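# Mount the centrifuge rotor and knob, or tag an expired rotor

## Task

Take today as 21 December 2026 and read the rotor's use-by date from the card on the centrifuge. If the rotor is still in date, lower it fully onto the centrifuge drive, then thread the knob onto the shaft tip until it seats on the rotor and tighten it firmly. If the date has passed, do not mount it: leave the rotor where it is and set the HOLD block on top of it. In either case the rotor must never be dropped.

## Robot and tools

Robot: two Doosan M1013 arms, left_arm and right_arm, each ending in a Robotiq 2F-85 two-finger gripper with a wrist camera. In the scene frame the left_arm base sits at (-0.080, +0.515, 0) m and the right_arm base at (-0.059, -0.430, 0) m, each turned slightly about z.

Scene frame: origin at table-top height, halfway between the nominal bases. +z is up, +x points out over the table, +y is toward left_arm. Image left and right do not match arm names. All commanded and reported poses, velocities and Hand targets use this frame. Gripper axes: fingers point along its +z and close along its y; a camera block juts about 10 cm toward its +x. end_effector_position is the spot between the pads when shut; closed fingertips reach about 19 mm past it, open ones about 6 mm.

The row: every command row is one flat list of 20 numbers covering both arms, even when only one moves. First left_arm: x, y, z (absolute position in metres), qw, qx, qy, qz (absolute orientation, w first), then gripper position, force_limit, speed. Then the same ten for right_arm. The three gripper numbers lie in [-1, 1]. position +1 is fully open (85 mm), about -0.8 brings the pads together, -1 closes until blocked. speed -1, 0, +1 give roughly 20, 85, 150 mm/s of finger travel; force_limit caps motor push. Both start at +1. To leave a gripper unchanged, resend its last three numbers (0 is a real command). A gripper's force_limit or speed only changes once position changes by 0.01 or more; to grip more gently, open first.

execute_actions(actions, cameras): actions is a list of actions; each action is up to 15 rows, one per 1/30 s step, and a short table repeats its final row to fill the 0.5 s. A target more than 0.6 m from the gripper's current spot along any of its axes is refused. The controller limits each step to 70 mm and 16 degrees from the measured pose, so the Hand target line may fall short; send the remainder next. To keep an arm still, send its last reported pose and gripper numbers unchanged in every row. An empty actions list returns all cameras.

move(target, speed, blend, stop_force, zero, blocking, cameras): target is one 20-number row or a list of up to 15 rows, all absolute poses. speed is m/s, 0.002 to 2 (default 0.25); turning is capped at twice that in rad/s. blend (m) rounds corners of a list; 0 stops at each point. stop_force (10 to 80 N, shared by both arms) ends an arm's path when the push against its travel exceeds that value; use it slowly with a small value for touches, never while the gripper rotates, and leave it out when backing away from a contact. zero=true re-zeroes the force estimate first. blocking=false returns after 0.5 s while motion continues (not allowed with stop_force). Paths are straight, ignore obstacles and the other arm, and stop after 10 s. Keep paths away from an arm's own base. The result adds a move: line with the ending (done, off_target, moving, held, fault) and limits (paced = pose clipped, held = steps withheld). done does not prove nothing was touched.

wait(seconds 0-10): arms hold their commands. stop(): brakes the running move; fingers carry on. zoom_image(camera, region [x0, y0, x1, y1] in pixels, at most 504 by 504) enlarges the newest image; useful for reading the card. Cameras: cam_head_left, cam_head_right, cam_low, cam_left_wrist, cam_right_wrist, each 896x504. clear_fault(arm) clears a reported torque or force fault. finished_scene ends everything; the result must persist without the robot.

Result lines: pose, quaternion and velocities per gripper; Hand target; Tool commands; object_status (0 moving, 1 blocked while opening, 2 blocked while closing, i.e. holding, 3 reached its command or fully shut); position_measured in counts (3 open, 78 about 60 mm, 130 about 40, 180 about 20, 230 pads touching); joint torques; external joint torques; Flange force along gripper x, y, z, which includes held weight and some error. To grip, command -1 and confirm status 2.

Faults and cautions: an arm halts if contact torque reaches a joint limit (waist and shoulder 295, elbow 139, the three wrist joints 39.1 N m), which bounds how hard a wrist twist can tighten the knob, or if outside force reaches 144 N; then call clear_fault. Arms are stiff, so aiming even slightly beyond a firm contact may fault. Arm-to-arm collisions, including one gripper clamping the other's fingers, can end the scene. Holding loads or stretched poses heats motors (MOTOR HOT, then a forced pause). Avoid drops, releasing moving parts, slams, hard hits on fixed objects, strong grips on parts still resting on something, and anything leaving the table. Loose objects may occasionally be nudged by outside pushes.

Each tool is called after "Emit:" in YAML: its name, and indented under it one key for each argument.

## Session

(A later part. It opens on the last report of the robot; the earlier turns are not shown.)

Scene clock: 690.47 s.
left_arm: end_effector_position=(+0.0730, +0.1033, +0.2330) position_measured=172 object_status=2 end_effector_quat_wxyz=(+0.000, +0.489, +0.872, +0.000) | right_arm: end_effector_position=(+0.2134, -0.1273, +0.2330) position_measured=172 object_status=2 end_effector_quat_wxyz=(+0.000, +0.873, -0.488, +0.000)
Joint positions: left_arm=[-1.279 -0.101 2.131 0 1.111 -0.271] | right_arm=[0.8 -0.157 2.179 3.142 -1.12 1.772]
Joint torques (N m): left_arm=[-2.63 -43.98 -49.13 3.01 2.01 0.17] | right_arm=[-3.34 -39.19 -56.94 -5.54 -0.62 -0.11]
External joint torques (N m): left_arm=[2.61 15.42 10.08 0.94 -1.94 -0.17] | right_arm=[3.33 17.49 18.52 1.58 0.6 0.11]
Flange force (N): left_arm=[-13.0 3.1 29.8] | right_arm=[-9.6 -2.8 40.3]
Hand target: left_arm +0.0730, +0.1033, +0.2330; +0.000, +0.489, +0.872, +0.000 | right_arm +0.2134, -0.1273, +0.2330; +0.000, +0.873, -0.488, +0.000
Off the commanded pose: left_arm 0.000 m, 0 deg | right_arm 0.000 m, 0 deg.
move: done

Emit:
move:
  target: [0.0730, 0.1033, 0.30, 0, 0.4890, 0.8723, 0, -1, 0.2, -1, 0.2134, -0.1273, 0.30, 0, 0.8731, -0.4875, 0, -1, 0.2, -1]
  speed: 0.06
  cameras: ["all"]

Scene clock: 695.43 s.
left_arm: end_effector_position=(+0.0730, +0.1033, +0.3000) position_measured=172 object_status=2 end_effector_quat_wxyz=(+0.000, +0.489, +0.872, +0.000) | right_arm: end_effector_position=(+0.2134, -0.1273, +0.3000) position_measured=172 object_status=2 end_effector_quat_wxyz=(+0.000, +0.873, -0.488, +0.000)
Joint positions: left_arm=[-1.279 -0.148 2.042 0 1.248 -0.271] | right_arm=[0.8 -0.205 2.087 3.142 -1.26 1.772]
Joint torques (N m): left_arm=[-3.19 -42.21 -52.91 3.09 2.12 0.2] | right_arm=[-3.66 -36.36 -60.81 -6.03 -0.57 -0.05]
External joint torques (N m): left_arm=[3.38 16.64 11.96 1.07 -2.04 -0.2] | right_arm=[3.68 16.95 19.99 1.8 0.55 0.05]
Flange force (N): left_arm=[-13.9 4.6 30.5] | right_arm=[-9.9 -1.3 39.6]
Hand target: left_arm +0.0730, +0.1033, +0.3000; +0.000, +0.489, +0.872, +0.000 | right_arm +0.2134, -0.1273, +0.3000; +0.000, +0.873, -0.488, +0.000
Off the commanded pose: left_arm 0.000 m, 0 deg | right_arm 0.000 m, 0 deg.
move: done

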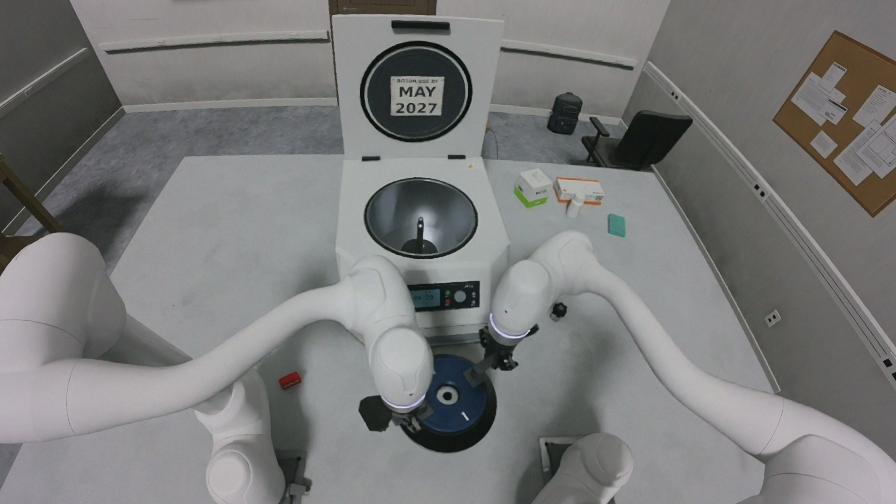

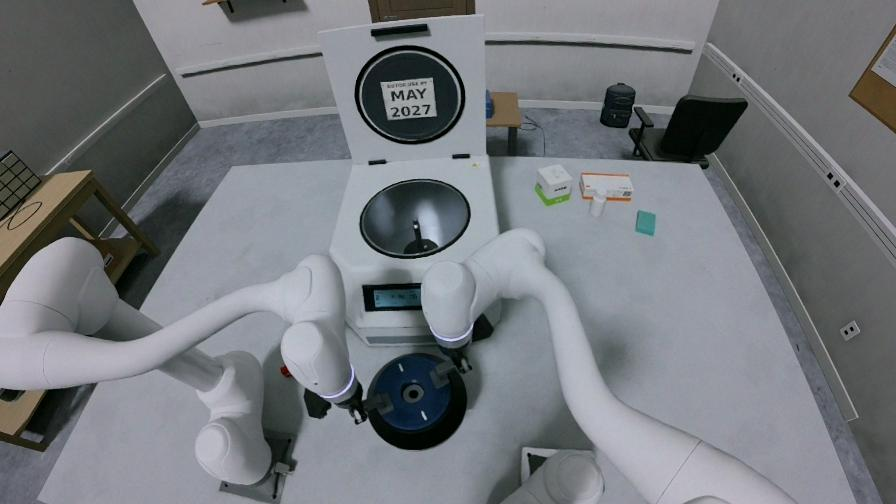

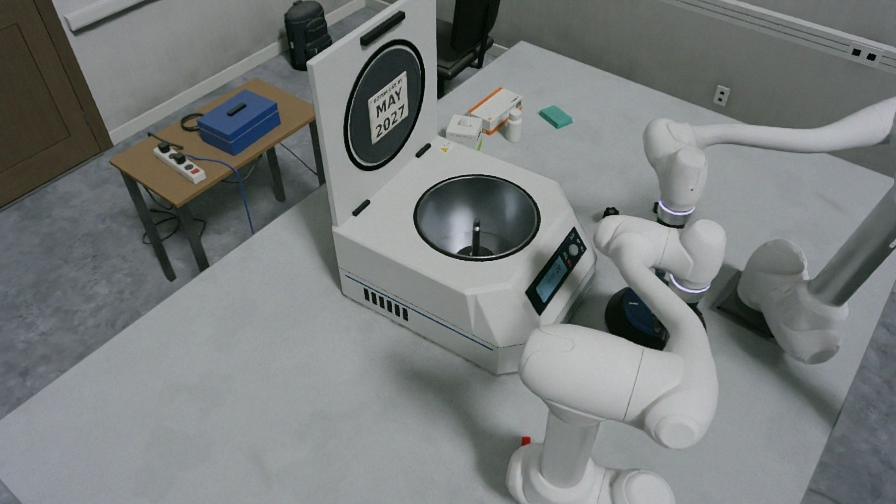

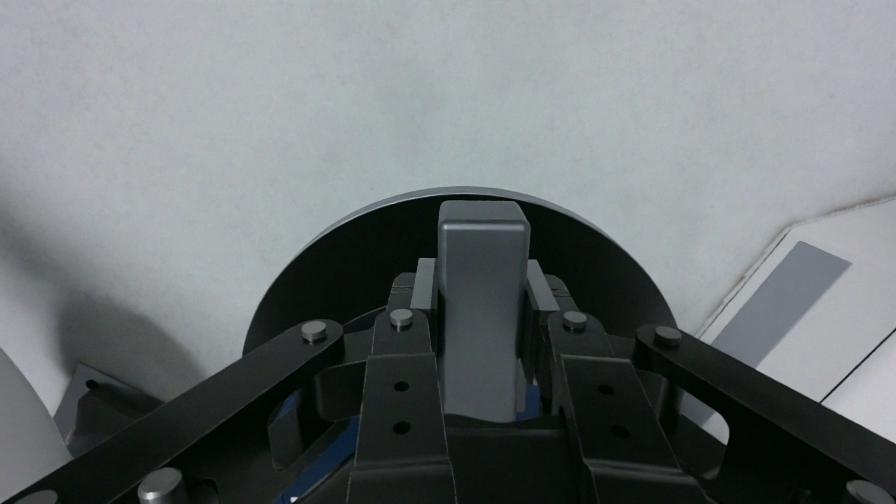

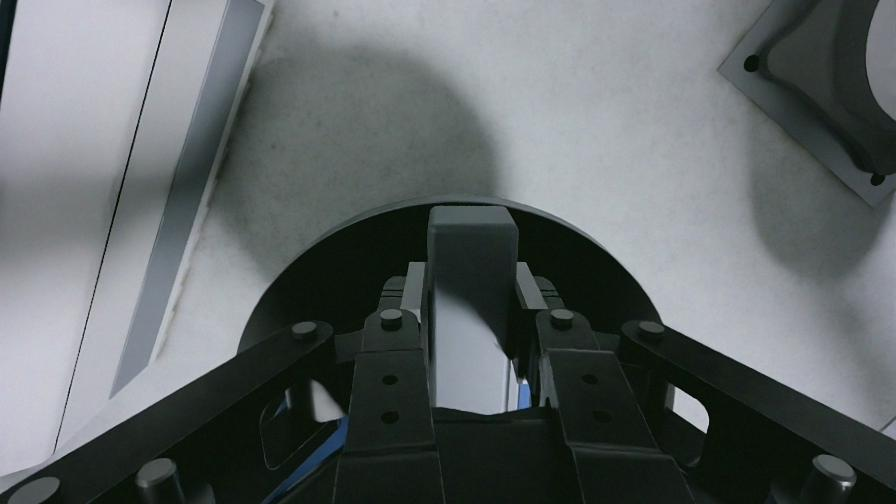

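Emit:
move:
  target: [0.0730, 0.1033, 0.57, 0, 0.4890, 0.8723, 0, -1, 0.2, -1, 0.2134, -0.1273, 0.57, 0, 0.8731, -0.4875, 0, -1, 0.2, -1]
  speed: 0.12

Scene clock: 699.80 s.
left_arm: end_effector_position=(+0.0730, +0.1033, +0.5700) position_measured=172 object_status=2 end_effector_quat_wxyz=(+0.000, +0.489, +0.872, +0.000) | right_arm: end_effector_position=(+0.2134, -0.1273, +0.5700) position_measured=172 object_status=2 end_effector_quat_wxyz=(+0.000, +0.873, -0.488, +0.000)
Joint positions: left_arm=[-1.279 -0.182 1.58 0 1.744 -0.271] | right_arm=[0.8 -0.233 1.619 3.142 -1.756 1.772]
Joint torques (N m): left_arm=[-2.88 -40.17 -57.73 3.3 0.47 0.32] | right_arm=[-1.42 -35.51 -63.37 -4.53 0.06 0.12]
External joint torques (N m): left_arm=[3.13 16.34 15.11 1.02 -0.39 -0.32] | right_arm=[1.43 17.8 21.19 0.18 -0.07 -0.12]
Flange force (N): left_arm=[-8.6 4.8 26.9] | right_arm=[-4.1 -2.6 37.8]
Hand target: left_arm +0.0730, +0.1033, +0.5700; +0.000, +0.489, +0.872, +0.000 | right_arm +0.2134, -0.1273, +0.5700; +0.000, +0.873, -0.488, +0.000
Off the commanded pose: left_arm 0.000 m, 0 deg | right_arm 0.000 m, 0 deg.
move: done

Emit:
move:
  target: [0.13221, 0.11443, 0.57, 0, 0.525935, 0.850525, 0, -1, 0.2, -1, 0.25241, -0.12741, 0.57, 0, 0.851441, -0.524451, 0, -1, 0.2, -1]
  speed: 0.1

Scene clock: 737.43 s.
left_arm: end_effector_position=(+0.1322, +0.1144, +0.5700) position_measured=172 object_status=2 end_effector_quat_wxyz=(+0.000, +0.526, +0.851, +0.000) | right_arm: end_effector_position=(+0.2525, -0.1274, +0.5700) position_measured=172 object_status=2 end_effector_quat_wxyz=(+0.000, +0.851, -0.524, +0.000)
Joint positions: left_arm=[-1.146 -0.16 1.562 0 1.739 -0.052] | right_arm=[0.738 -0.19 1.587 3.141 -1.745 1.796]
Joint torques (N m): left_arm=[-2.88 -41.14 -58.98 3.83 -0.84 0.48] | right_arm=[0.04 -39.42 -63.83 -3.5 0.79 0.17]
External joint torques (N m): left_arm=[2.99 15.23 16.3 0.54 0.92 -0.48] | right_arm=[-0.03 17.4 21.69 -0.86 -0.81 -0.17]
Flange force (N): left_arm=[-3.0 5.6 27.5] | right_arm=[0.4 -0.3 37.9]
Hand target: left_arm +0.1322, +0.1144, +0.5700; +0.000, +0.526, +0.851, +0.000 | right_arm +0.2524, -0.1274, +0.5700; +0.000, +0.851, -0.524, +0.000
Off the commanded pose: left_arm 0.000 m, 0 deg | right_arm 0.000 m, 0 deg.
move: done

Emit:
move:
  target:
    - [0.19188, 0.12468, 0.57, 0, 0.561903, 0.827204, 0, -1, 0.2, -1, 0.29096, -0.12664, 0.57, 0, 0.828183, -0.560458, 0, -1, 0.2, -1]
    - [0.25193, 0.13401, 0.57, 0, 0.596837, 0.802363, 0, -1, 0.2, -1, 0.32913, -0.12493, 0.57, 0, 0.803403, -0.595437, 0, -1, 0.2, -1]
  blend: [0.006, 0]
  speed: 0.12

Scene clock: 741.17 s.
left_arm: end_effector_position=(+0.2519, +0.1340, +0.5700) position_measured=172 object_status=2 end_effector_quat_wxyz=(+0.000, +0.597, +0.802, +0.000) | right_arm: end_effector_position=(+0.3292, -0.1249, +0.5700) position_measured=172 object_status=2 end_effector_quat_wxyz=(+0.000, +0.803, -0.595, +0.000)
Joint positions: left_arm=[-0.909 -0.077 1.49 0 1.728 0.357] | right_arm=[0.643 -0.095 1.507 3.141 -1.73 1.873]
Joint torques (N m): left_arm=[-5.37 -46.8 -61.61 2.45 -4.71 0.4] | right_arm=[6.38 -48.68 -65.37 -0.15 2.66 0.35]
External joint torques (N m): left_arm=[5.67 11.93 18.84 1.95 4.77 -0.4] | right_arm=[-6.28 16.08 23.04 -4.22 -2.7 -0.34]
Flange force (N): left_arm=[12.0 6.0 26.9] | right_arm=[15.6 3.2 38.1]
Hand target: left_arm +0.2519, +0.1340, +0.5700; +0.000, +0.597, +0.802, +0.000 | right_arm +0.3291, -0.1249, +0.5700; +0.000, +0.803, -0.595, +0.000
Off the commanded pose: left_arm 0.000 m, 0 deg | right_arm 0.000 m, 0 deg.
move: done

Emit:
move:
  target: [0.31205, 0.14336, 0.57, 0, 0.630676, 0.776046, 0, -1, 0.2, -1, 0.36721, -0.12326, 0.57, 0, 0.777146, -0.629320, 0, -1, 0.2, -1]
  speed: 0.1

Scene clock: 744.63 s.
left_arm: end_effector_position=(+0.3120, +0.1433, +0.5700) position_measured=172 object_status=2 end_effector_quat_wxyz=(+0.000, +0.631, +0.776, +0.000) | right_arm: end_effector_position=(+0.3672, -0.1232, +0.5700) position_measured=172 object_status=2 end_effector_quat_wxyz=(+0.000, +0.777, -0.629, +0.000)
Joint positions: left_arm=[-0.809 -0.02 1.437 0 1.725 0.542] | right_arm=[0.605 -0.045 1.46 3.142 -1.726 1.92]
Joint torques (N m): left_arm=[9.7 -72.92 -52.09 9.33 9.92 0.49] | right_arm=[-19.37 -62.98 -61.6 -14.47 -3.05 0.14]
External joint torques (N m): left_arm=[-9.69 32.58 9.38 -4.93 -9.86 -0.49] | right_arm=[19.48 24.59 18.91 10.06 3.01 -0.14]
Flange force (N): left_arm=[-41.0 5.5 28.9] | right_arm=[-39.0 2.7 38.0]
Hand target: left_arm +0.3120, +0.1434, +0.5700; +0.000, +0.631, +0.776, +0.000 | right_arm +0.3672, -0.1233, +0.5700; +0.000, +0.777, -0.629, +0.000
Off the commanded pose: left_arm 0.000 m, 0 deg | right_arm 0.000 m, 0 deg.
move: done

Emit:
move:
  target: [0.37272, 0.15033, 0.57, 0, 0.663355, 0.748305, 0, -1, 0.2, -1, 0.40476, -0.11921, 0.57, 0, 0.749462, -0.662048, 0, -1, 0.2, -1]
  speed: 0.1

Scene clock: 748.70 s.
left_arm: end_effector_position=(+0.3727, +0.1504, +0.5700) position_measured=172 object_status=2 end_effector_quat_wxyz=(+0.000, +0.663, +0.748, +0.000) | right_arm: end_effector_position=(+0.4048, -0.1192, +0.5700) position_measured=172 object_status=2 end_effector_quat_wxyz=(+0.000, +0.749, -0.662, +0.000)
Joint positions: left_arm=[-0.724 0.046 1.369 0 1.726 0.713] | right_arm=[0.575 0.008 1.408 3.141 -1.725 1.976]
Joint torques (N m): left_arm=[0.98 -69.04 -57.51 5.29 1.53 0.41] | right_arm=[-5.25 -65.18 -63.71 -6.35 0.08 0.16]
External joint torques (N m): left_arm=[-0.51 21.04 14.68 -0.85 -1.48 -0.41] | right_arm=[5.36 21.6 21.11 1.94 -0.11 -0.16]
Flange force (N): left_arm=[-7.5 5.1 27.8] | right_arm=[-8.8 3.3 37.9]
Hand target: left_arm +0.3727, +0.1503, +0.5700; +0.000, +0.663, +0.748, +0.000 | right_arm +0.4048, -0.1192, +0.5700; +0.000, +0.749, -0.662, +0.000
Off the commanded pose: left_arm 0.000 m, 0 deg | right_arm 0.000 m, 0 deg.
move: done

Emit:
move:
  target: [0.43343, 0.15681, 0.57, 0, 0.694815, 0.719188, 0, -1, 0.2, -1, 0.44227, -0.11465, 0.57, 0, 0.720400, -0.693559, 0, -1, 0.2, -1]
  speed: 0.1
  cameras: ["cam_low", "cam_head_left", "cam_head_right"]

Scene clock: 752.60 s.
left_arm: end_effector_position=(+0.4334, +0.1569, +0.5700) position_measured=172 object_status=2 end_effector_quat_wxyz=(+0.000, +0.695, +0.719, +0.000) | right_arm: end_effector_position=(+0.4422, -0.1147, +0.5700) position_measured=172 object_status=2 end_effector_quat_wxyz=(+0.000, +0.720, -0.694, +0.000)
Joint positions: left_arm=[-0.651 0.12 1.289 0 1.733 0.872] | right_arm=[0.55 0.064 1.351 3.142 -1.727 2.037]
Joint torques (N m): left_arm=[-0.93 -75.47 -58.46 4.59 -0.23 0.25] | right_arm=[-1.32 -72.32 -64.08 -4.84 0.42 -0.04]
External joint torques (N m): left_arm=[1.15 20.1 15.91 -0.19 0.28 -0.25] | right_arm=[1.44 23.13 21.59 0.45 -0.45 0.04]
Flange force (N): left_arm=[-1.0 3.7 27.8] | right_arm=[-2.3 1.1 38.3]
Hand target: left_arm +0.4334, +0.1568, +0.5700; +0.000, +0.695, +0.719, +0.000 | right_arm +0.4423, -0.1146, +0.5700; +0.000, +0.720, -0.694, +0.000
Off the commanded pose: left_arm 0.000 m, 0 deg | right_arm 0.000 m, 0 deg.
move: done
Images, in order (width x height): cam_head_left 896x504, cam_head_right 896x504, cam_low 896x504.

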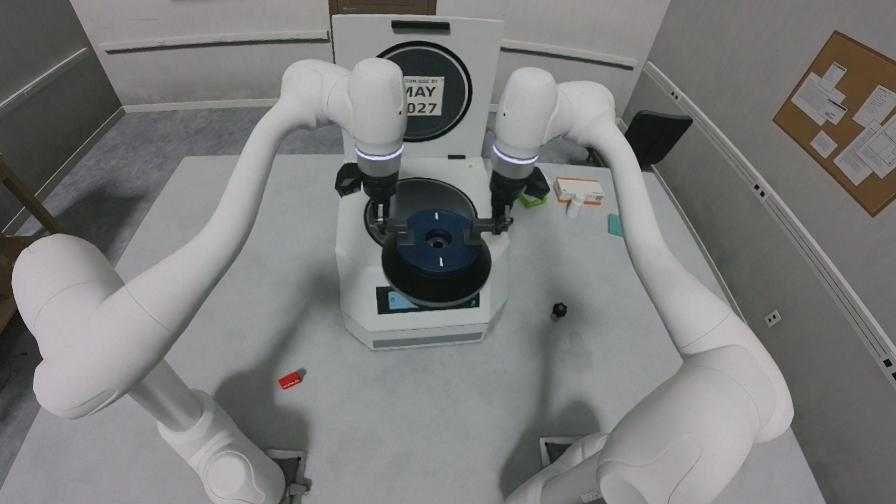

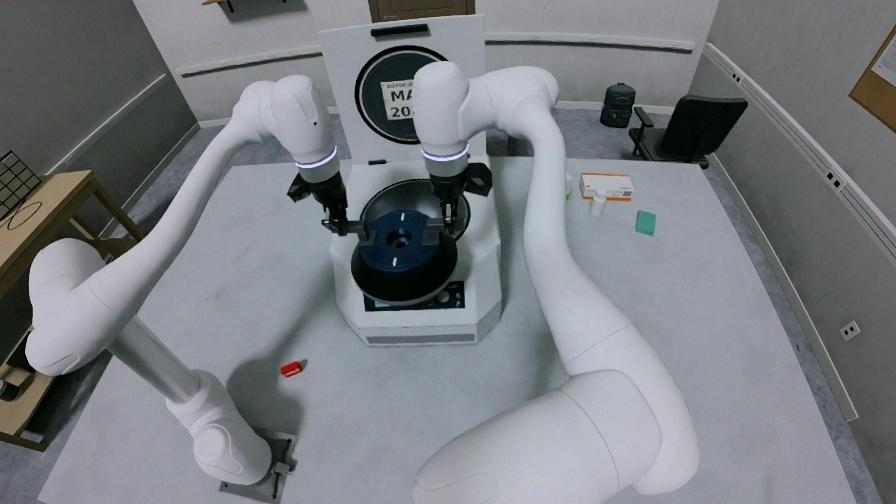

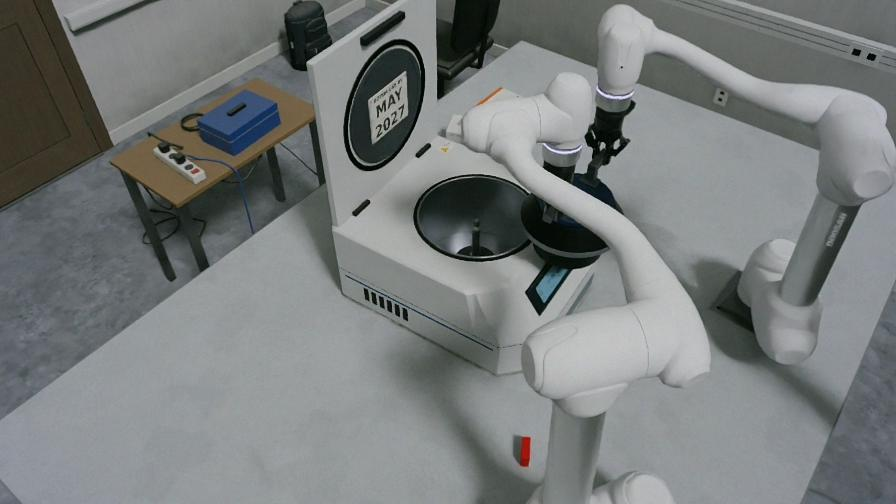

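Emit:
move:
  target:
    - [0.49419, 0.16238, 0.57, 0, 0.724999, 0.688751, 0, -1, 0.2, -1, 0.47973, -0.10920, 0.57, 0, 0.690015, -0.723795, 0, -1, 0.2, -1]
    - [0.55492, 0.16691, 0.57, 0, 0.753851, 0.657047, 0, -1, 0.2, -1, 0.51722, -0.10271, 0.57, 0, 0.658361, -0.752702, 0, -1, 0.2, -1]
  blend: [0.006, 0]
  speed: 0.1

Scene clock: 756.73 s.
left_arm: end_effector_position=(+0.5549, +0.1669, +0.5700) position_measured=172 object_status=2 end_effector_quat_wxyz=(+0.000, +0.754, +0.657, +0.000) | right_arm: end_effector_position=(+0.5172, -0.1027, +0.5700) position_measured=172 object_status=2 end_effector_quat_wxyz=(+0.000, -0.658, +0.753, +0.000)
Joint positions: left_arm=[-0.536 0.288 1.082 0 1.772 1.158] | right_arm=[0.511 0.181 1.218 3.142 -1.743 2.169]
Joint torques (N m): left_arm=[1.87 -93.62 -58.44 5.4 -0.69 0.08] | right_arm=[-2.27 -87.66 -63.31 -5.17 -0.49 -0.31]
External joint torques (N m): left_arm=[-1.8 20.73 15.92 -1.01 0.71 -0.08] | right_arm=[2.44 26.24 20.99 0.81 0.44 0.32]
Flange force (N): left_arm=[-2.3 -1.2 27.8] | right_arm=[-4.4 1.1 38.6]
Hand target: left_arm +0.5549, +0.1669, +0.5700; +0.000, +0.754, +0.657, +0.000 | right_arm +0.5172, -0.1027, +0.5700; +0.000, -0.658, +0.753, +0.000
Off the commanded pose: left_arm 0.000 m, 0 deg | right_arm 0.000 m, 0 deg.
move: done

Emit:
move:
  target:
    - [0.61553, 0.17044, 0.57, 0, 0.781316, 0.624136, 0, -1, 0.2, -1, 0.55483, -0.09522, 0.57, 0, 0.625498, -0.780225, 0, -1, 0.2, -1]
    - [0.67594, 0.17299, 0.565, 0, 0.807347, 0.590078, 0, -1, 0.2, -1, 0.59262, -0.08673, 0.565, 0, 0.591486, -0.806316, 0, -1, 0.2, -1]
  blend: [0.006, 0]
  speed: 0.1

Scene clock: 760.50 s.
left_arm: end_effector_position=(+0.6759, +0.1730, +0.5650) position_measured=172 object_status=2 end_effector_quat_wxyz=(+0.000, +0.807, +0.590, +0.000) | right_arm: end_effector_position=(+0.5926, -0.0867, +0.5650) position_measured=172 object_status=2 end_effector_quat_wxyz=(+0.000, -0.591, +0.806, +0.000)
Joint positions: left_arm=[-0.453 0.491 0.801 0 1.85 1.412] | right_arm=[0.485 0.308 1.065 3.142 -1.769 2.314]
Joint torques (N m): left_arm=[4.18 -115.31 -57.56 5.75 -1.61 -0.25] | right_arm=[-2.45 -105.01 -62.37 -4.94 -1.46 -0.49]
External joint torques (N m): left_arm=[-3.66 23.84 16.04 -1.44 1.6 0.25] | right_arm=[2.71 29.96 20.04 0.58 1.38 0.49]
Flange force (N): left_arm=[-4.1 -0.7 26.9] | right_arm=[-6.5 -0.3 38.1]
Hand target: left_arm +0.6759, +0.1730, +0.5650; +0.000, +0.807, +0.590, +0.000 | right_arm +0.5926, -0.0867, +0.5650; +0.000, -0.591, +0.806, +0.000
Off the commanded pose: left_arm 0.000 m, 0 deg | right_arm 0.000 m, 0 deg.
move: done

Emit:
move:
  target: [0.73605, 0.17454, 0.555, 0, 0.831894, 0.554935, 0, -1, 0.2, -1, 0.63073, -0.07726, 0.555, 0, 0.556386, -0.830924, 0, -1, 0.2, -1]
  speed: 0.08
  cameras: ["cam_low", "cam_head_left", "cam_head_right"]

Scene clock: 766.57 s.
left_arm: end_effector_position=(+0.7360, +0.1745, +0.5550) position_measured=172 object_status=2 end_effector_quat_wxyz=(+0.000, +0.832, +0.555, +0.000) | right_arm: end_effector_position=(+0.6307, -0.0773, +0.5550) position_measured=172 object_status=2 end_effector_quat_wxyz=(+0.000, -0.556, +0.831, +0.000)
Joint positions: left_arm=[-0.421 0.611 0.626 0 1.905 1.53] | right_arm=[0.475 0.375 0.991 3.142 -1.776 2.39]
Joint torques (N m): left_arm=[4.33 -126.04 -56.39 5.7 -1.95 -0.42] | right_arm=[-1.02 -113.58 -62.21 -4.4 -1.96 -0.68]
External joint torques (N m): left_arm=[-4.16 24.43 15.61 -1.48 1.94 0.42] | right_arm=[1.21 33.18 20.28 0.09 1.9 0.68]
Flange force (N): left_arm=[-4.2 -1.2 26.2] | right_arm=[-7.0 -2.7 39.1]
Hand target: left_arm +0.7360, +0.1745, +0.5550; +0.000, +0.832, +0.555, +0.000 | right_arm +0.6307, -0.0773, +0.5550; +0.000, -0.556, +0.831, +0.000
Off the commanded pose: left_arm 0.000 m, 0 deg | right_arm 0.000 m, 0 deg.
move: done
Images, in order (width x height): cam_head_left 896x504, cam_head_right 896x504, cam_low 896x504.

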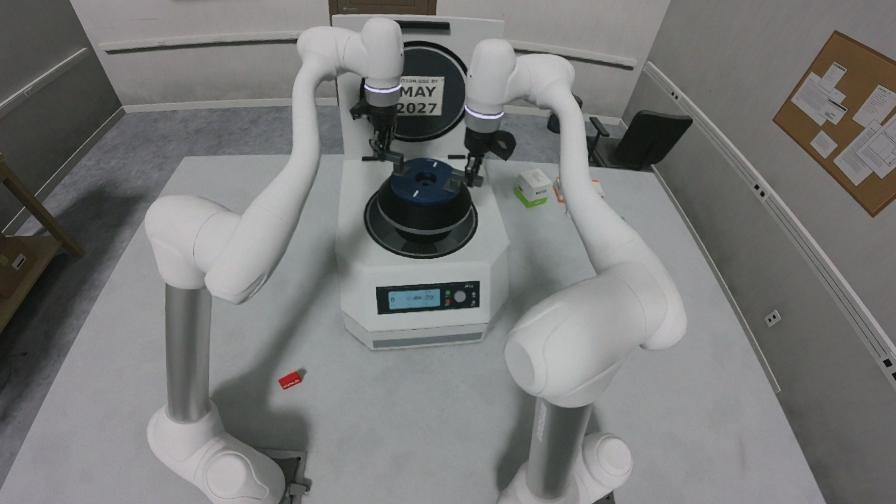

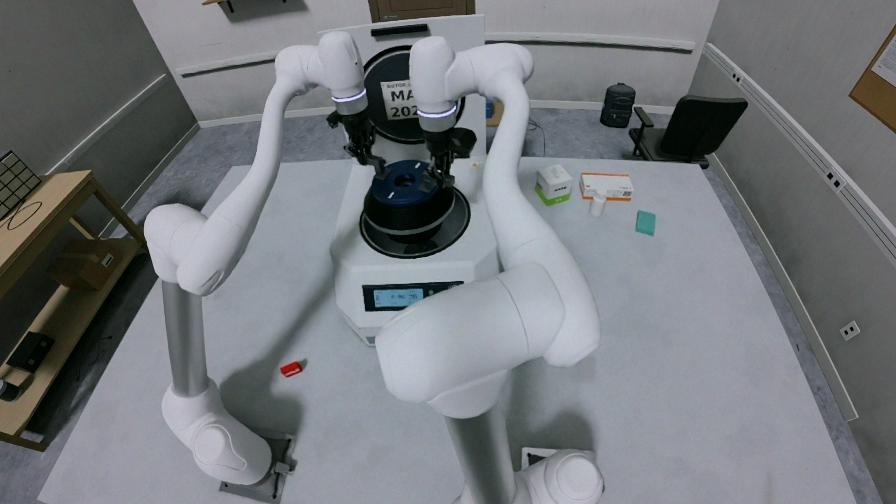

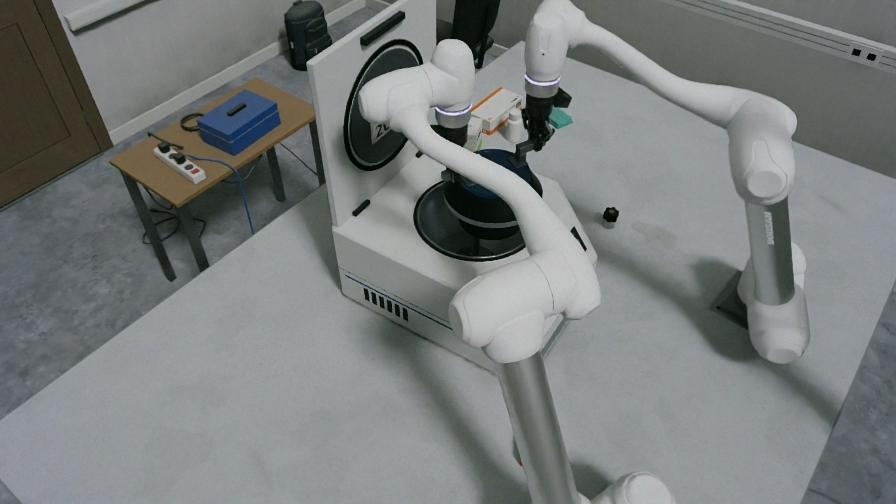

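Emit:
move:
  target: [0.79578, 0.17515, 0.54, 0, 0.854912, 0.518773, 0, -1, 0.2, -1, 0.66922, -0.06685, 0.54, 0, 0.520265, -0.854005, 0, -1, 0.2, -1]
  speed: 0.08
  cameras: ["all"]

Scene clock: 769.43 s.
left_arm: end_effector_position=(+0.7957, +0.1751, +0.5400) position_measured=172 object_status=2 end_effector_quat_wxyz=(+0.000, +0.855, +0.519, +0.000) | right_arm: end_effector_position=(+0.6692, -0.0668, +0.5400) position_measured=172 object_status=2 end_effector_quat_wxyz=(+0.000, -0.520, +0.854, +0.000)
Joint positions: left_arm=[-0.393 0.764 0.386 0 1.991 1.644] | right_arm=[0.467 0.444 0.917 3.142 -1.78 2.468]
Joint torques (N m): left_arm=[5.65 -138.12 -54.47 5.83 -2.11 -0.62] | right_arm=[1.07 -122.43 -61.23 -3.76 -2.96 -0.79]
External joint torques (N m): left_arm=[-5.09 25.46 15.13 -1.75 2.1 0.62] | right_arm=[-0.87 35.37 19.4 -0.55 2.89 0.79]
Flange force (N): left_arm=[0.0 0.0 0.0] | right_arm=[-8.1 -6.1 38.6]
Hand target: left_arm +0.7958, +0.1752, +0.5400; +0.000, +0.855, +0.519, +0.000 | right_arm +0.6692, -0.0669, +0.5400; +0.000, -0.520, +0.854, +0.000
Off the commanded pose: left_arm 0.000 m, 0 deg | right_arm 0.000 m, 0 deg.
move: done

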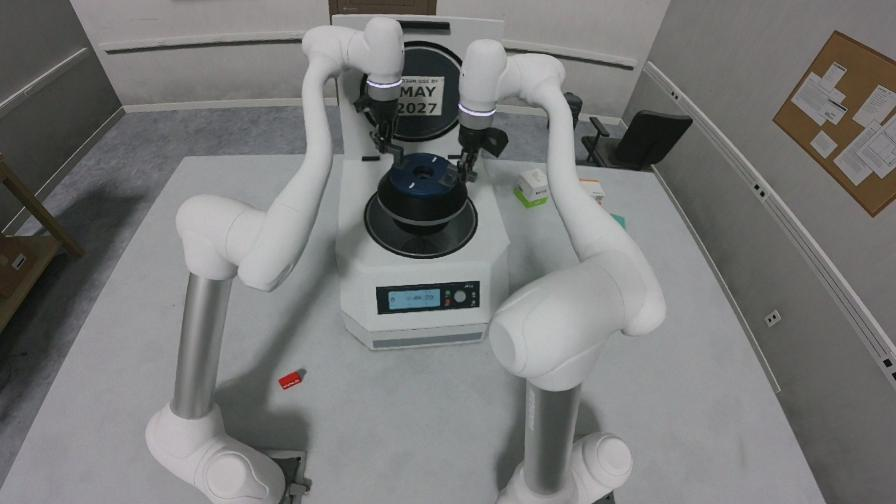

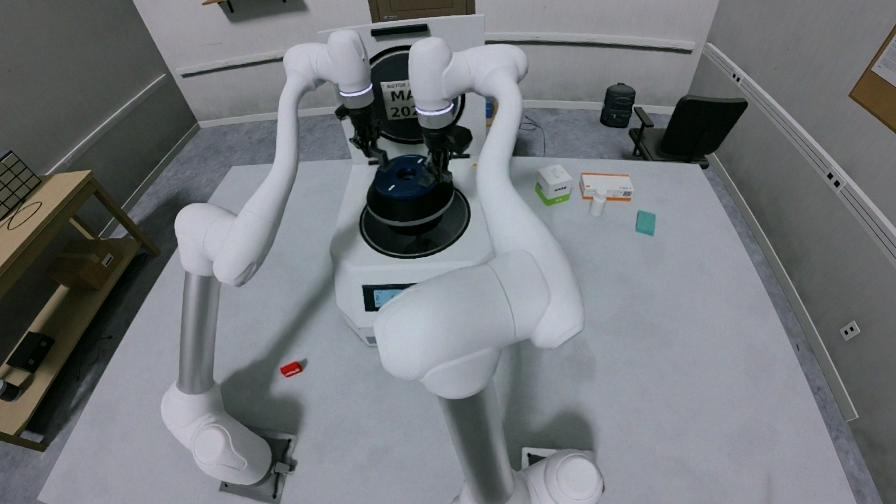

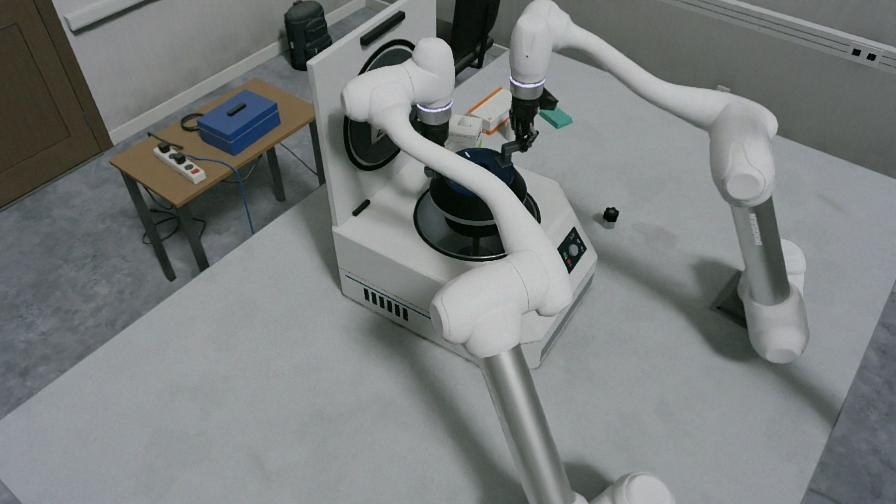

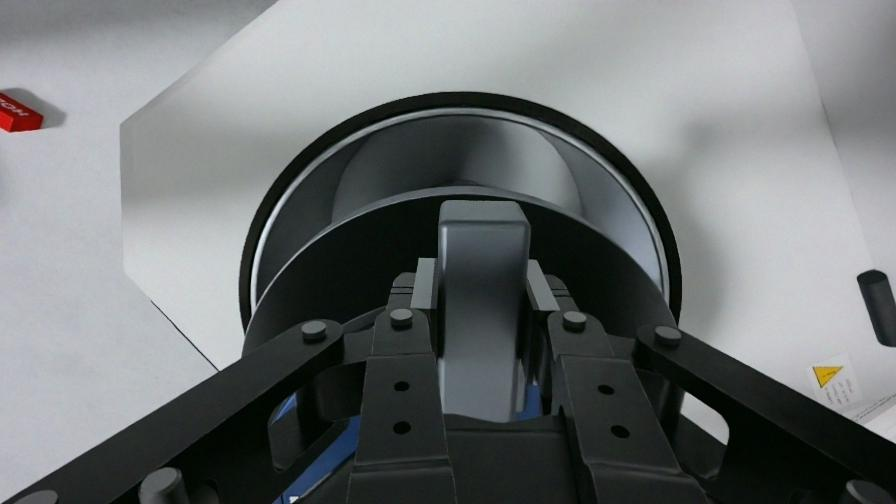

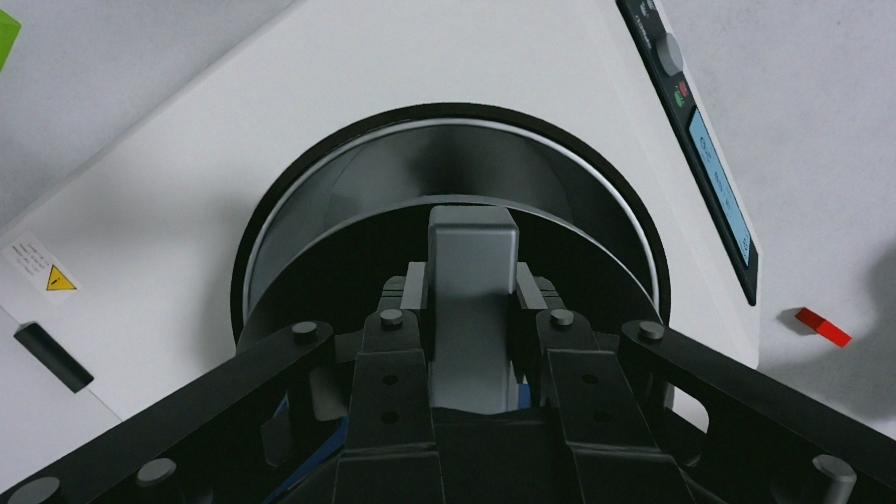

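Emit:
zoom_image:
  camera: "cam_low"
  region: [400, 140, 560, 270]

Emit:
zoom_image:
  camera: "cam_head_left"
  region: [350, 140, 500, 265]

Emit:
zoom_image:
  camera: "cam_head_right"
  region: [345, 140, 495, 265]

Scaled by 3.150.

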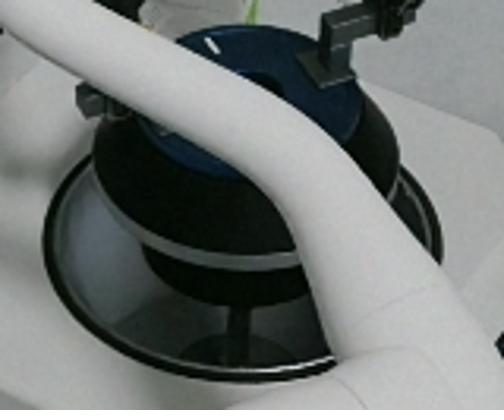

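Scaled by 3.360.

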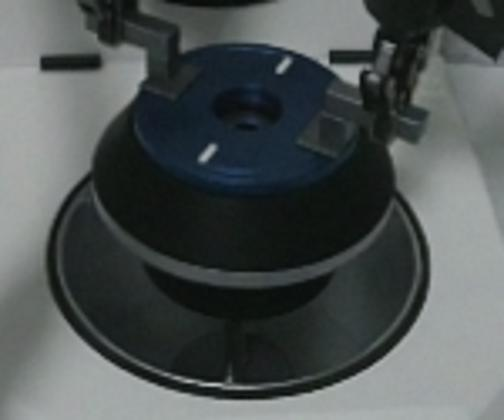

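Scaled by 3.360.

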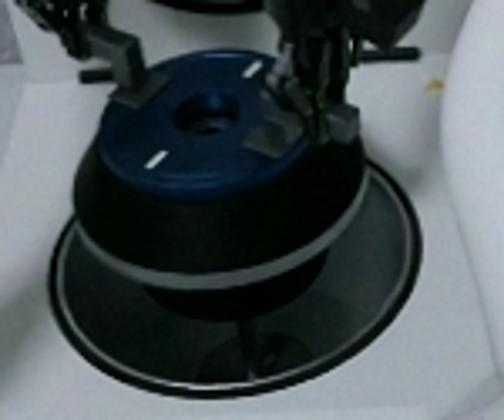

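Emit:
move:
  target: [0.79578, 0.17515, 0.523, 0, 0.854912, 0.518773, 0, -1, 0.2, -1, 0.66922, -0.06685, 0.523, 0, 0.520265, -0.854005, 0, -1, 0.2, -1]
  speed: 0.04

Emit:
move:
  target: [0.79578, 0.17515, 0.520, 0, 0.854912, 0.518773, 0, -1, 0.2, -1, 0.66922, -0.06685, 0.520, 0, 0.520265, -0.854005, 0, -1, 0.2, -1]
  speed: 0.02

Scene clock: 781.33 s.
left_arm: end_effector_position=(+0.7958, +0.1752, +0.5230) position_measured=172 object_status=2 end_effector_quat_wxyz=(+0.000, +0.855, +0.519, +0.000) | right_arm: end_effector_position=(+0.6692, -0.0668, +0.5230) position_measured=172 object_status=2 end_effector_quat_wxyz=(+0.000, -0.520, +0.854, +0.000)
Joint positions: left_arm=[-0.393 0.739 0.465 0 1.938 1.644] | right_arm=[0.467 0.438 0.958 3.142 -1.746 2.468]
Joint torques (N m): left_arm=[7.92 -136.78 -55.36 6.63 -2.32 -0.68] | right_arm=[-0.41 -122.09 -61.45 -4.24 -3.59 -0.78]
External joint torques (N m): left_arm=[-7.46 24.46 14.88 -2.43 2.32 0.68] | right_arm=[0.63 35.02 19.21 -0.1 3.52 0.78]
Flange force (N): left_arm=[0.0 0.0 0.0] | right_arm=[-8.9 -4.3 39.6]
Hand target: left_arm +0.7958, +0.1751, +0.5230; +0.000, +0.855, +0.519, +0.000 | right_arm +0.6692, -0.0668, +0.5230; +0.000, -0.520, +0.854, +0.000
Off the commanded pose: left_arm 0.000 m, 0 deg | right_arm 0.000 m, 0 deg.
move: done

Scene clock: 782.03 s.
left_arm: end_effector_position=(+0.7958, +0.1752, +0.5200) position_measured=172 object_status=2 end_effector_quat_wxyz=(+0.000, +0.855, +0.519, +0.000) | right_arm: end_effector_position=(+0.6692, -0.0669, +0.5200) position_measured=172 object_status=2 end_effector_quat_wxyz=(+0.000, -0.520, +0.854, +0.000)
Joint positions: left_arm=[-0.393 0.735 0.478 0 1.929 1.644] | right_arm=[0.467 0.437 0.965 3.142 -1.74 2.468]
Joint torques (N m): left_arm=[7.97 -137.24 -56.01 6.69 -2.23 -0.63] | right_arm=[-0.1 -122 -61.28 -4.39 -3.53 -0.87]
External joint torques (N m): left_arm=[-7.73 24.71 15.18 -2.46 2.23 0.63] | right_arm=[0.3 35.22 18.93 0.03 3.47 0.87]
Flange force (N): left_arm=[0.0 0.0 0.0] | right_arm=[-9.7 -5.3 38.8]
Hand target: left_arm +0.7958, +0.1751, +0.5200; +0.000, +0.855, +0.519, +0.000 | right_arm +0.6692, -0.0668, +0.5200; +0.000, -0.520, +0.854, +0.000
Off the commanded pose: left_arm 0.000 m, 0 deg | right_arm 0.000 m, 0 deg.
move: done

Emit:
move:
  target: [0.79578, 0.17515, 0.518, 0, 0.854912, 0.518773, 0, -1, 0.2, -1, 0.66922, -0.06685, 0.518, 0, 0.520265, -0.854005, 0, -1, 0.2, -1]
  speed: 0.02

Emit:
move:
  target: [0.79578, 0.17515, 0.516, 0, 0.854912, 0.518773, 0, -1, 0.2, -1, 0.66922, -0.06685, 0.516, 0, 0.520265, -0.854005, 0, -1, 0.2, -1]
  speed: 0.02

Scene clock: 786.77 s.
left_arm: end_effector_position=(+0.7958, +0.1752, +0.5180) position_measured=172 object_status=2 end_effector_quat_wxyz=(+0.000, +0.855, +0.519, +0.000) | right_arm: end_effector_position=(+0.6692, -0.0668, +0.5180) position_measured=172 object_status=2 end_effector_quat_wxyz=(+0.000, -0.520, +0.854, +0.000)
Joint positions: left_arm=[-0.393 0.732 0.486 0 1.923 1.644] | right_arm=[0.467 0.436 0.969 3.142 -1.736 2.468]
Joint torques (N m): left_arm=[8.6 -137.06 -56.46 6.78 -2.24 -0.61] | right_arm=[-0.59 -123.2 -61.34 -4.39 -3.57 -0.92]
External joint torques (N m): left_arm=[-7.55 25.36 15.85 -2.55 2.23 0.61] | right_arm=[0.72 37.35 19.26 0.06 3.52 0.92]
Flange force (N): left_arm=[0.0 0.0 0.0] | right_arm=[-12.6 -6.7 39.0]
Hand target: left_arm +0.7958, +0.1751, +0.5180; +0.000, +0.855, +0.519, +0.000 | right_arm +0.6692, -0.0668, +0.5180; +0.000, -0.520, +0.854, +0.000
Off the commanded pose: left_arm 0.000 m, 0 deg | right_arm 0.000 m, 0 deg.
move: done

Scene clock: 787.47 s.
left_arm: end_effector_position=(+0.7958, +0.1752, +0.5160) position_measured=172 object_status=2 end_effector_quat_wxyz=(+0.000, +0.855, +0.519, +0.000) | right_arm: end_effector_position=(+0.6692, -0.0669, +0.5160) position_measured=172 object_status=2 end_effector_quat_wxyz=(+0.000, -0.520, +0.854, +0.000)
Joint positions: left_arm=[-0.393 0.73 0.494 0 1.917 1.644] | right_arm=[0.467 0.435 0.974 3.142 -1.732 2.468]
Joint torques (N m): left_arm=[8.69 -136.72 -56.37 6.81 -2.23 -0.58] | right_arm=[-0.46 -122.21 -61.29 -4.43 -3.59 -0.85]
External joint torques (N m): left_arm=[-8.82 24.59 15.53 -2.6 2.23 0.58] | right_arm=[0.69 34.97 18.78 0.06 3.52 0.85]
Flange force (N): left_arm=[0.0 0.0 0.0] | right_arm=[-9.9 -4.9 38.6]
Hand target: left_arm +0.7958, +0.1751, +0.5160; +0.000, +0.855, +0.519, +0.000 | right_arm +0.6692, -0.0668, +0.5160; +0.000, -0.520, +0.854, +0.000
Off the commanded pose: left_arm 0.000 m, 0 deg | right_arm 0.000 m, 0 deg.
move: done

Emit:
move:
  target: [0.79578, 0.17515, 0.5135, 0, 0.854912, 0.518773, 0, -1, 0.2, -1, 0.66922, -0.06685, 0.5135, 0, 0.520265, -0.854005, 0, -1, 0.2, -1]
  speed: 0.02

Emit:
move:
  target: [0.79578, 0.17515, 0.511, 0, 0.854912, 0.518773, 0, -1, 0.2, -1, 0.66922, -0.06685, 0.511, 0, 0.520265, -0.854005, 0, -1, 0.2, -1]
  speed: 0.02

Scene clock: 791.47 s.
left_arm: end_effector_position=(+0.7958, +0.1751, +0.5135) position_measured=172 object_status=2 end_effector_quat_wxyz=(+0.000, +0.855, +0.519, +0.000) | right_arm: end_effector_position=(+0.6692, -0.0668, +0.5135) position_measured=172 object_status=2 end_effector_quat_wxyz=(+0.000, -0.520, +0.854, +0.000)
Joint positions: left_arm=[-0.393 0.727 0.504 0 1.91 1.644] | right_arm=[0.467 0.435 0.98 3.142 -1.727 2.468]
Joint torques (N m): left_arm=[8.74 -137.03 -56.67 6.91 -2.19 -0.62] | right_arm=[-0.76 -121.99 -61.15 -4.59 -3.59 -0.84]
External joint torques (N m): left_arm=[-8.53 25.04 15.73 -2.66 2.19 0.62] | right_arm=[0.94 35.7 18.94 0.24 3.53 0.84]
Flange force (N): left_arm=[0.0 0.0 0.0] | right_arm=[-10.9 -5.2 38.8]
Hand target: left_arm +0.7958, +0.1751, +0.5135; +0.000, +0.855, +0.519, +0.000 | right_arm +0.6692, -0.0668, +0.5135; +0.000, -0.520, +0.854, +0.000
Off the commanded pose: left_arm 0.000 m, 0 deg | right_arm 0.000 m, 0 deg.
move: done

Scene clock: 792.17 s.
left_arm: end_effector_position=(+0.7958, +0.1751, +0.5110) position_measured=172 object_status=2 end_effector_quat_wxyz=(+0.000, +0.855, +0.519, +0.000) | right_arm: end_effector_position=(+0.6692, -0.0669, +0.5110) position_measured=172 object_status=2 end_effector_quat_wxyz=(+0.000, -0.520, +0.854, +0.000)
Joint positions: left_arm=[-0.393 0.724 0.514 0 1.904 1.644] | right_arm=[0.467 0.434 0.985 3.142 -1.722 2.468]
Joint torques (N m): left_arm=[9.07 -136.94 -56.67 7.03 -2.22 -0.58] | right_arm=[-0.83 -122.6 -61.31 -4.6 -3.65 -0.68]
External joint torques (N m): left_arm=[-9.05 24.95 15.52 -2.77 2.21 0.58] | right_arm=[1.02 35.81 18.74 0.23 3.6 0.68]
Flange force (N): left_arm=[0.0 0.0 0.0] | right_arm=[-11.4 -5.7 38.5]
Hand target: left_arm +0.7958, +0.1751, +0.5110; +0.000, +0.855, +0.519, +0.000 | right_arm +0.6692, -0.0668, +0.5110; +0.000, -0.520, +0.854, +0.000
Off the commanded pose: left_arm 0.000 m, 0 deg | right_arm 0.000 m, 0 deg.
move: done

Emit:
move:
  target: [0.79571, 0.17502, 0.5085, 0, 0.854912, 0.518773, 0, -1, 0.2, -1, 0.66929, -0.06672, 0.5085, 0, 0.520265, -0.854005, 0, -1, 0.2, -1]
  speed: 0.02

Emit:
move:
  target: [0.79571, 0.17502, 0.506, 0, 0.854912, 0.518773, 0, -1, 0.2, -1, 0.66929, -0.06672, 0.506, 0, 0.520265, -0.854005, 0, -1, 0.2, -1]
  speed: 0.02

Scene clock: 796.80 s.
left_arm: end_effector_position=(+0.7957, +0.1750, +0.5085) position_measured=172 object_status=2 end_effector_quat_wxyz=(+0.000, +0.855, +0.519, +0.000) | right_arm: end_effector_position=(+0.6693, -0.0668, +0.5085) position_measured=172 object_status=2 end_effector_quat_wxyz=(+0.000, -0.520, +0.854, +0.000)
Joint positions: left_arm=[-0.394 0.722 0.523 0 1.897 1.643] | right_arm=[0.467 0.433 0.991 3.142 -1.718 2.468]
Joint torques (N m): left_arm=[3.21 -137.09 -56.82 5.37 -2 -0.54] | right_arm=[1.74 -120.55 -62.34 -3.67 -2.27 -0.85]
External joint torques (N m): left_arm=[-2.69 25.76 15.79 -1.11 1.99 0.54] | right_arm=[-1.57 34.34 20.03 -0.68 2.21 0.85]
Flange force (N): left_arm=[0.0 0.0 0.0] | right_arm=[-5.4 -5.0 39.1]
Hand target: left_arm +0.7957, +0.1750, +0.5085; +0.000, +0.855, +0.519, +0.000 | right_arm +0.6693, -0.0667, +0.5085; +0.000, -0.520, +0.854, +0.000
Off the commanded pose: left_arm 0.000 m, 0 deg | right_arm 0.000 m, 0 deg.
move: done

Scene clock: 797.50 s.
left_arm: end_effector_position=(+0.7957, +0.1750, +0.5060) position_measured=172 object_status=2 end_effector_quat_wxyz=(+0.000, +0.855, +0.519, +0.000) | right_arm: end_effector_position=(+0.6693, -0.0667, +0.5060) position_measured=172 object_status=2 end_effector_quat_wxyz=(+0.000, -0.520, +0.854, +0.000)
Joint positions: left_arm=[-0.394 0.719 0.532 0 1.89 1.643] | right_arm=[0.467 0.433 0.996 3.142 -1.713 2.468]
Joint torques (N m): left_arm=[2.61 -137.09 -57 5.16 -1.98 -0.56] | right_arm=[1.87 -120.23 -62.37 -3.45 -2.1 -0.68]
External joint torques (N m): left_arm=[-2.93 26.25 16 -0.93 1.97 0.56] | right_arm=[-1.64 34.05 20.12 -0.88 2.03 0.68]
Flange force (N): left_arm=[0.0 0.0 0.0] | right_arm=[-4.7 -4.9 39.1]
Hand target: left_arm +0.7957, +0.1750, +0.5060; +0.000, +0.855, +0.519, +0.000 | right_arm +0.6693, -0.0667, +0.5060; +0.000, -0.520, +0.854, +0.000
Off the commanded pose: left_arm 0.000 m, 0 deg | right_arm 0.000 m, 0 deg.
move: done

Emit:
move:
  target: [0.79571, 0.17502, 0.503, 0, 0.854912, 0.518773, 0, -1, 0.2, -1, 0.66929, -0.06672, 0.503, 0, 0.520265, -0.854005, 0, -1, 0.2, -1]
  speed: 0.02

Emit:
move:
  target: [0.79571, 0.17502, 0.500, 0, 0.854912, 0.518773, 0, -1, 0.2, -1, 0.66929, -0.06672, 0.500, 0, 0.520265, -0.854005, 0, -1, 0.2, -1]
  speed: 0.02
  cameras: ["cam_low", "cam_head_left", "cam_head_right"]

Scene clock: 802.70 s.
left_arm: end_effector_position=(+0.7957, +0.1750, +0.5030) position_measured=172 object_status=2 end_effector_quat_wxyz=(+0.000, +0.855, +0.519, +0.000) | right_arm: end_effector_position=(+0.6693, -0.0667, +0.5030) position_measured=172 object_status=2 end_effector_quat_wxyz=(+0.000, -0.520, +0.854, +0.000)
Joint positions: left_arm=[-0.394 0.716 0.543 0 1.882 1.643] | right_arm=[0.467 0.432 1.003 3.142 -1.707 2.468]
Joint torques (N m): left_arm=[3.23 -136.6 -57.17 5.19 -1.95 -0.57] | right_arm=[1.54 -119.69 -62.31 -3.47 -2.08 -0.81]
External joint torques (N m): left_arm=[-2.42 24.94 15.76 -0.89 1.95 0.57] | right_arm=[-1.34 33.28 19.85 -0.89 2.02 0.81]
Flange force (N): left_arm=[0.0 0.0 0.0] | right_arm=[-4.4 -4.1 38.7]
Hand target: left_arm +0.7957, +0.1750, +0.5030; +0.000, +0.855, +0.519, +0.000 | right_arm +0.6693, -0.0667, +0.5030; +0.000, -0.520, +0.854, +0.000
Off the commanded pose: left_arm 0.000 m, 0 deg | right_arm 0.000 m, 0 deg.
move: done

Scene clock: 803.40 s.
left_arm: end_effector_position=(+0.7957, +0.1750, +0.5000) position_measured=172 object_status=2 end_effector_quat_wxyz=(+0.000, +0.855, +0.519, +0.000) | right_arm: end_effector_position=(+0.6693, -0.0667, +0.5000) position_measured=172 object_status=2 end_effector_quat_wxyz=(+0.000, -0.520, +0.854, +0.000)
Joint positions: left_arm=[-0.394 0.714 0.554 0 1.874 1.643] | right_arm=[0.467 0.431 1.009 3.142 -1.701 2.468]
Joint torques (N m): left_arm=[3.07 -136.72 -57.04 5.27 -1.97 -0.56] | right_arm=[1.64 -120.29 -62.44 -3.66 -2.07 -0.78]
External joint torques (N m): left_arm=[-3.43 24.28 15.13 -0.96 1.97 0.56] | right_arm=[-1.47 34.45 20.12 -0.68 2.02 0.78]
Flange force (N): left_arm=[0.0 0.0 0.0] | right_arm=[-5.5 -5.1 39.0]
Hand target: left_arm +0.7957, +0.1750, +0.5000; +0.000, +0.855, +0.519, +0.000 | right_arm +0.6693, -0.0667, +0.5000; +0.000, -0.520, +0.854, +0.000
Off the commanded pose: left_arm 0.000 m, 0 deg | right_arm 0.000 m, 0 deg.
move: done
Images, in order (width x height): cam_head_left 896x504, cam_head_right 896x504, cam_low 896x504.

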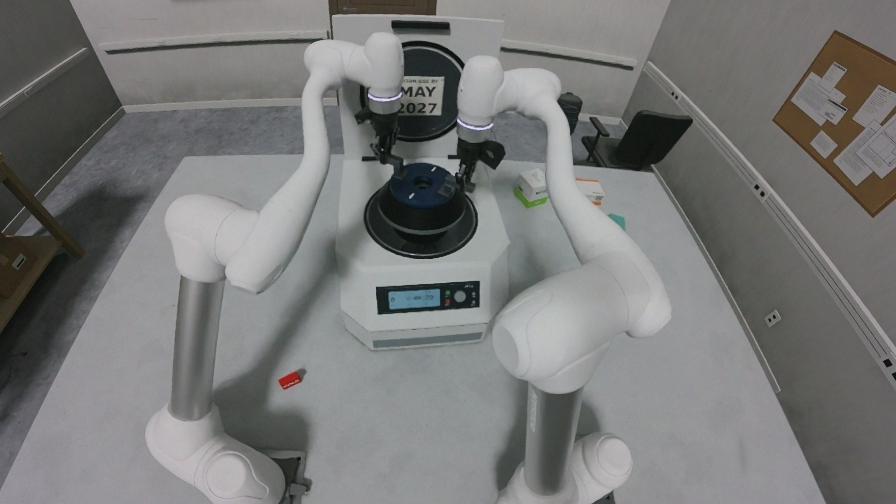

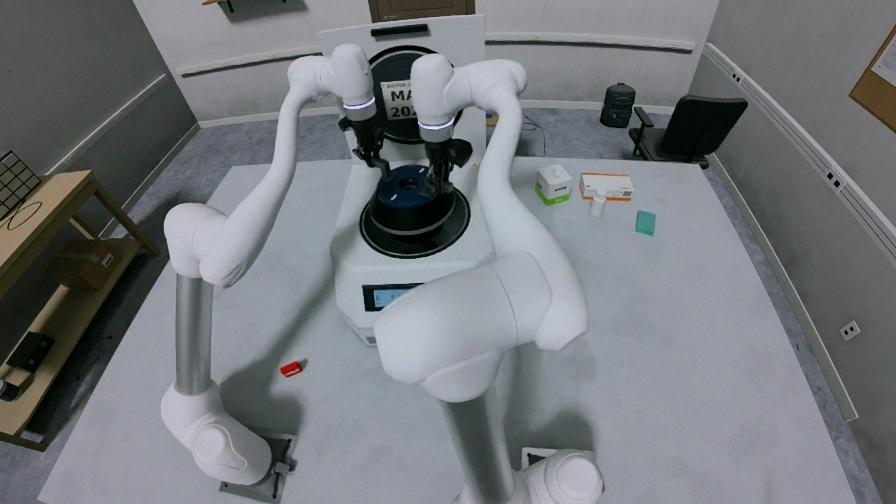

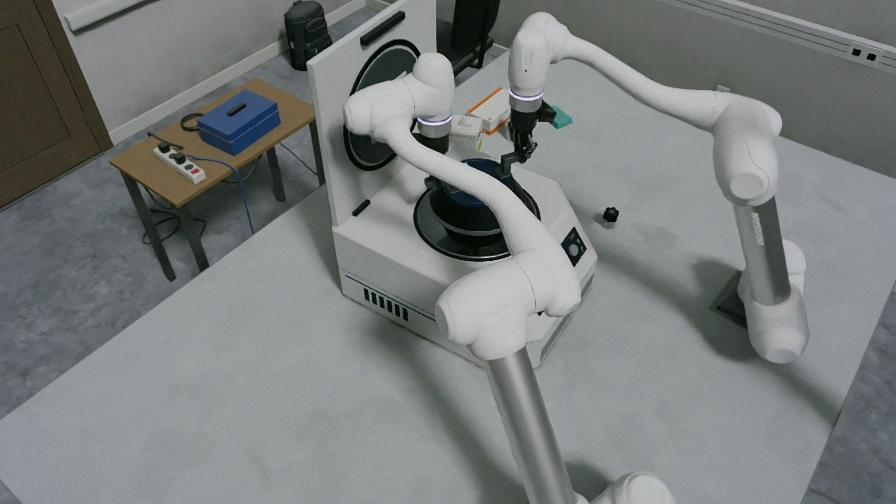

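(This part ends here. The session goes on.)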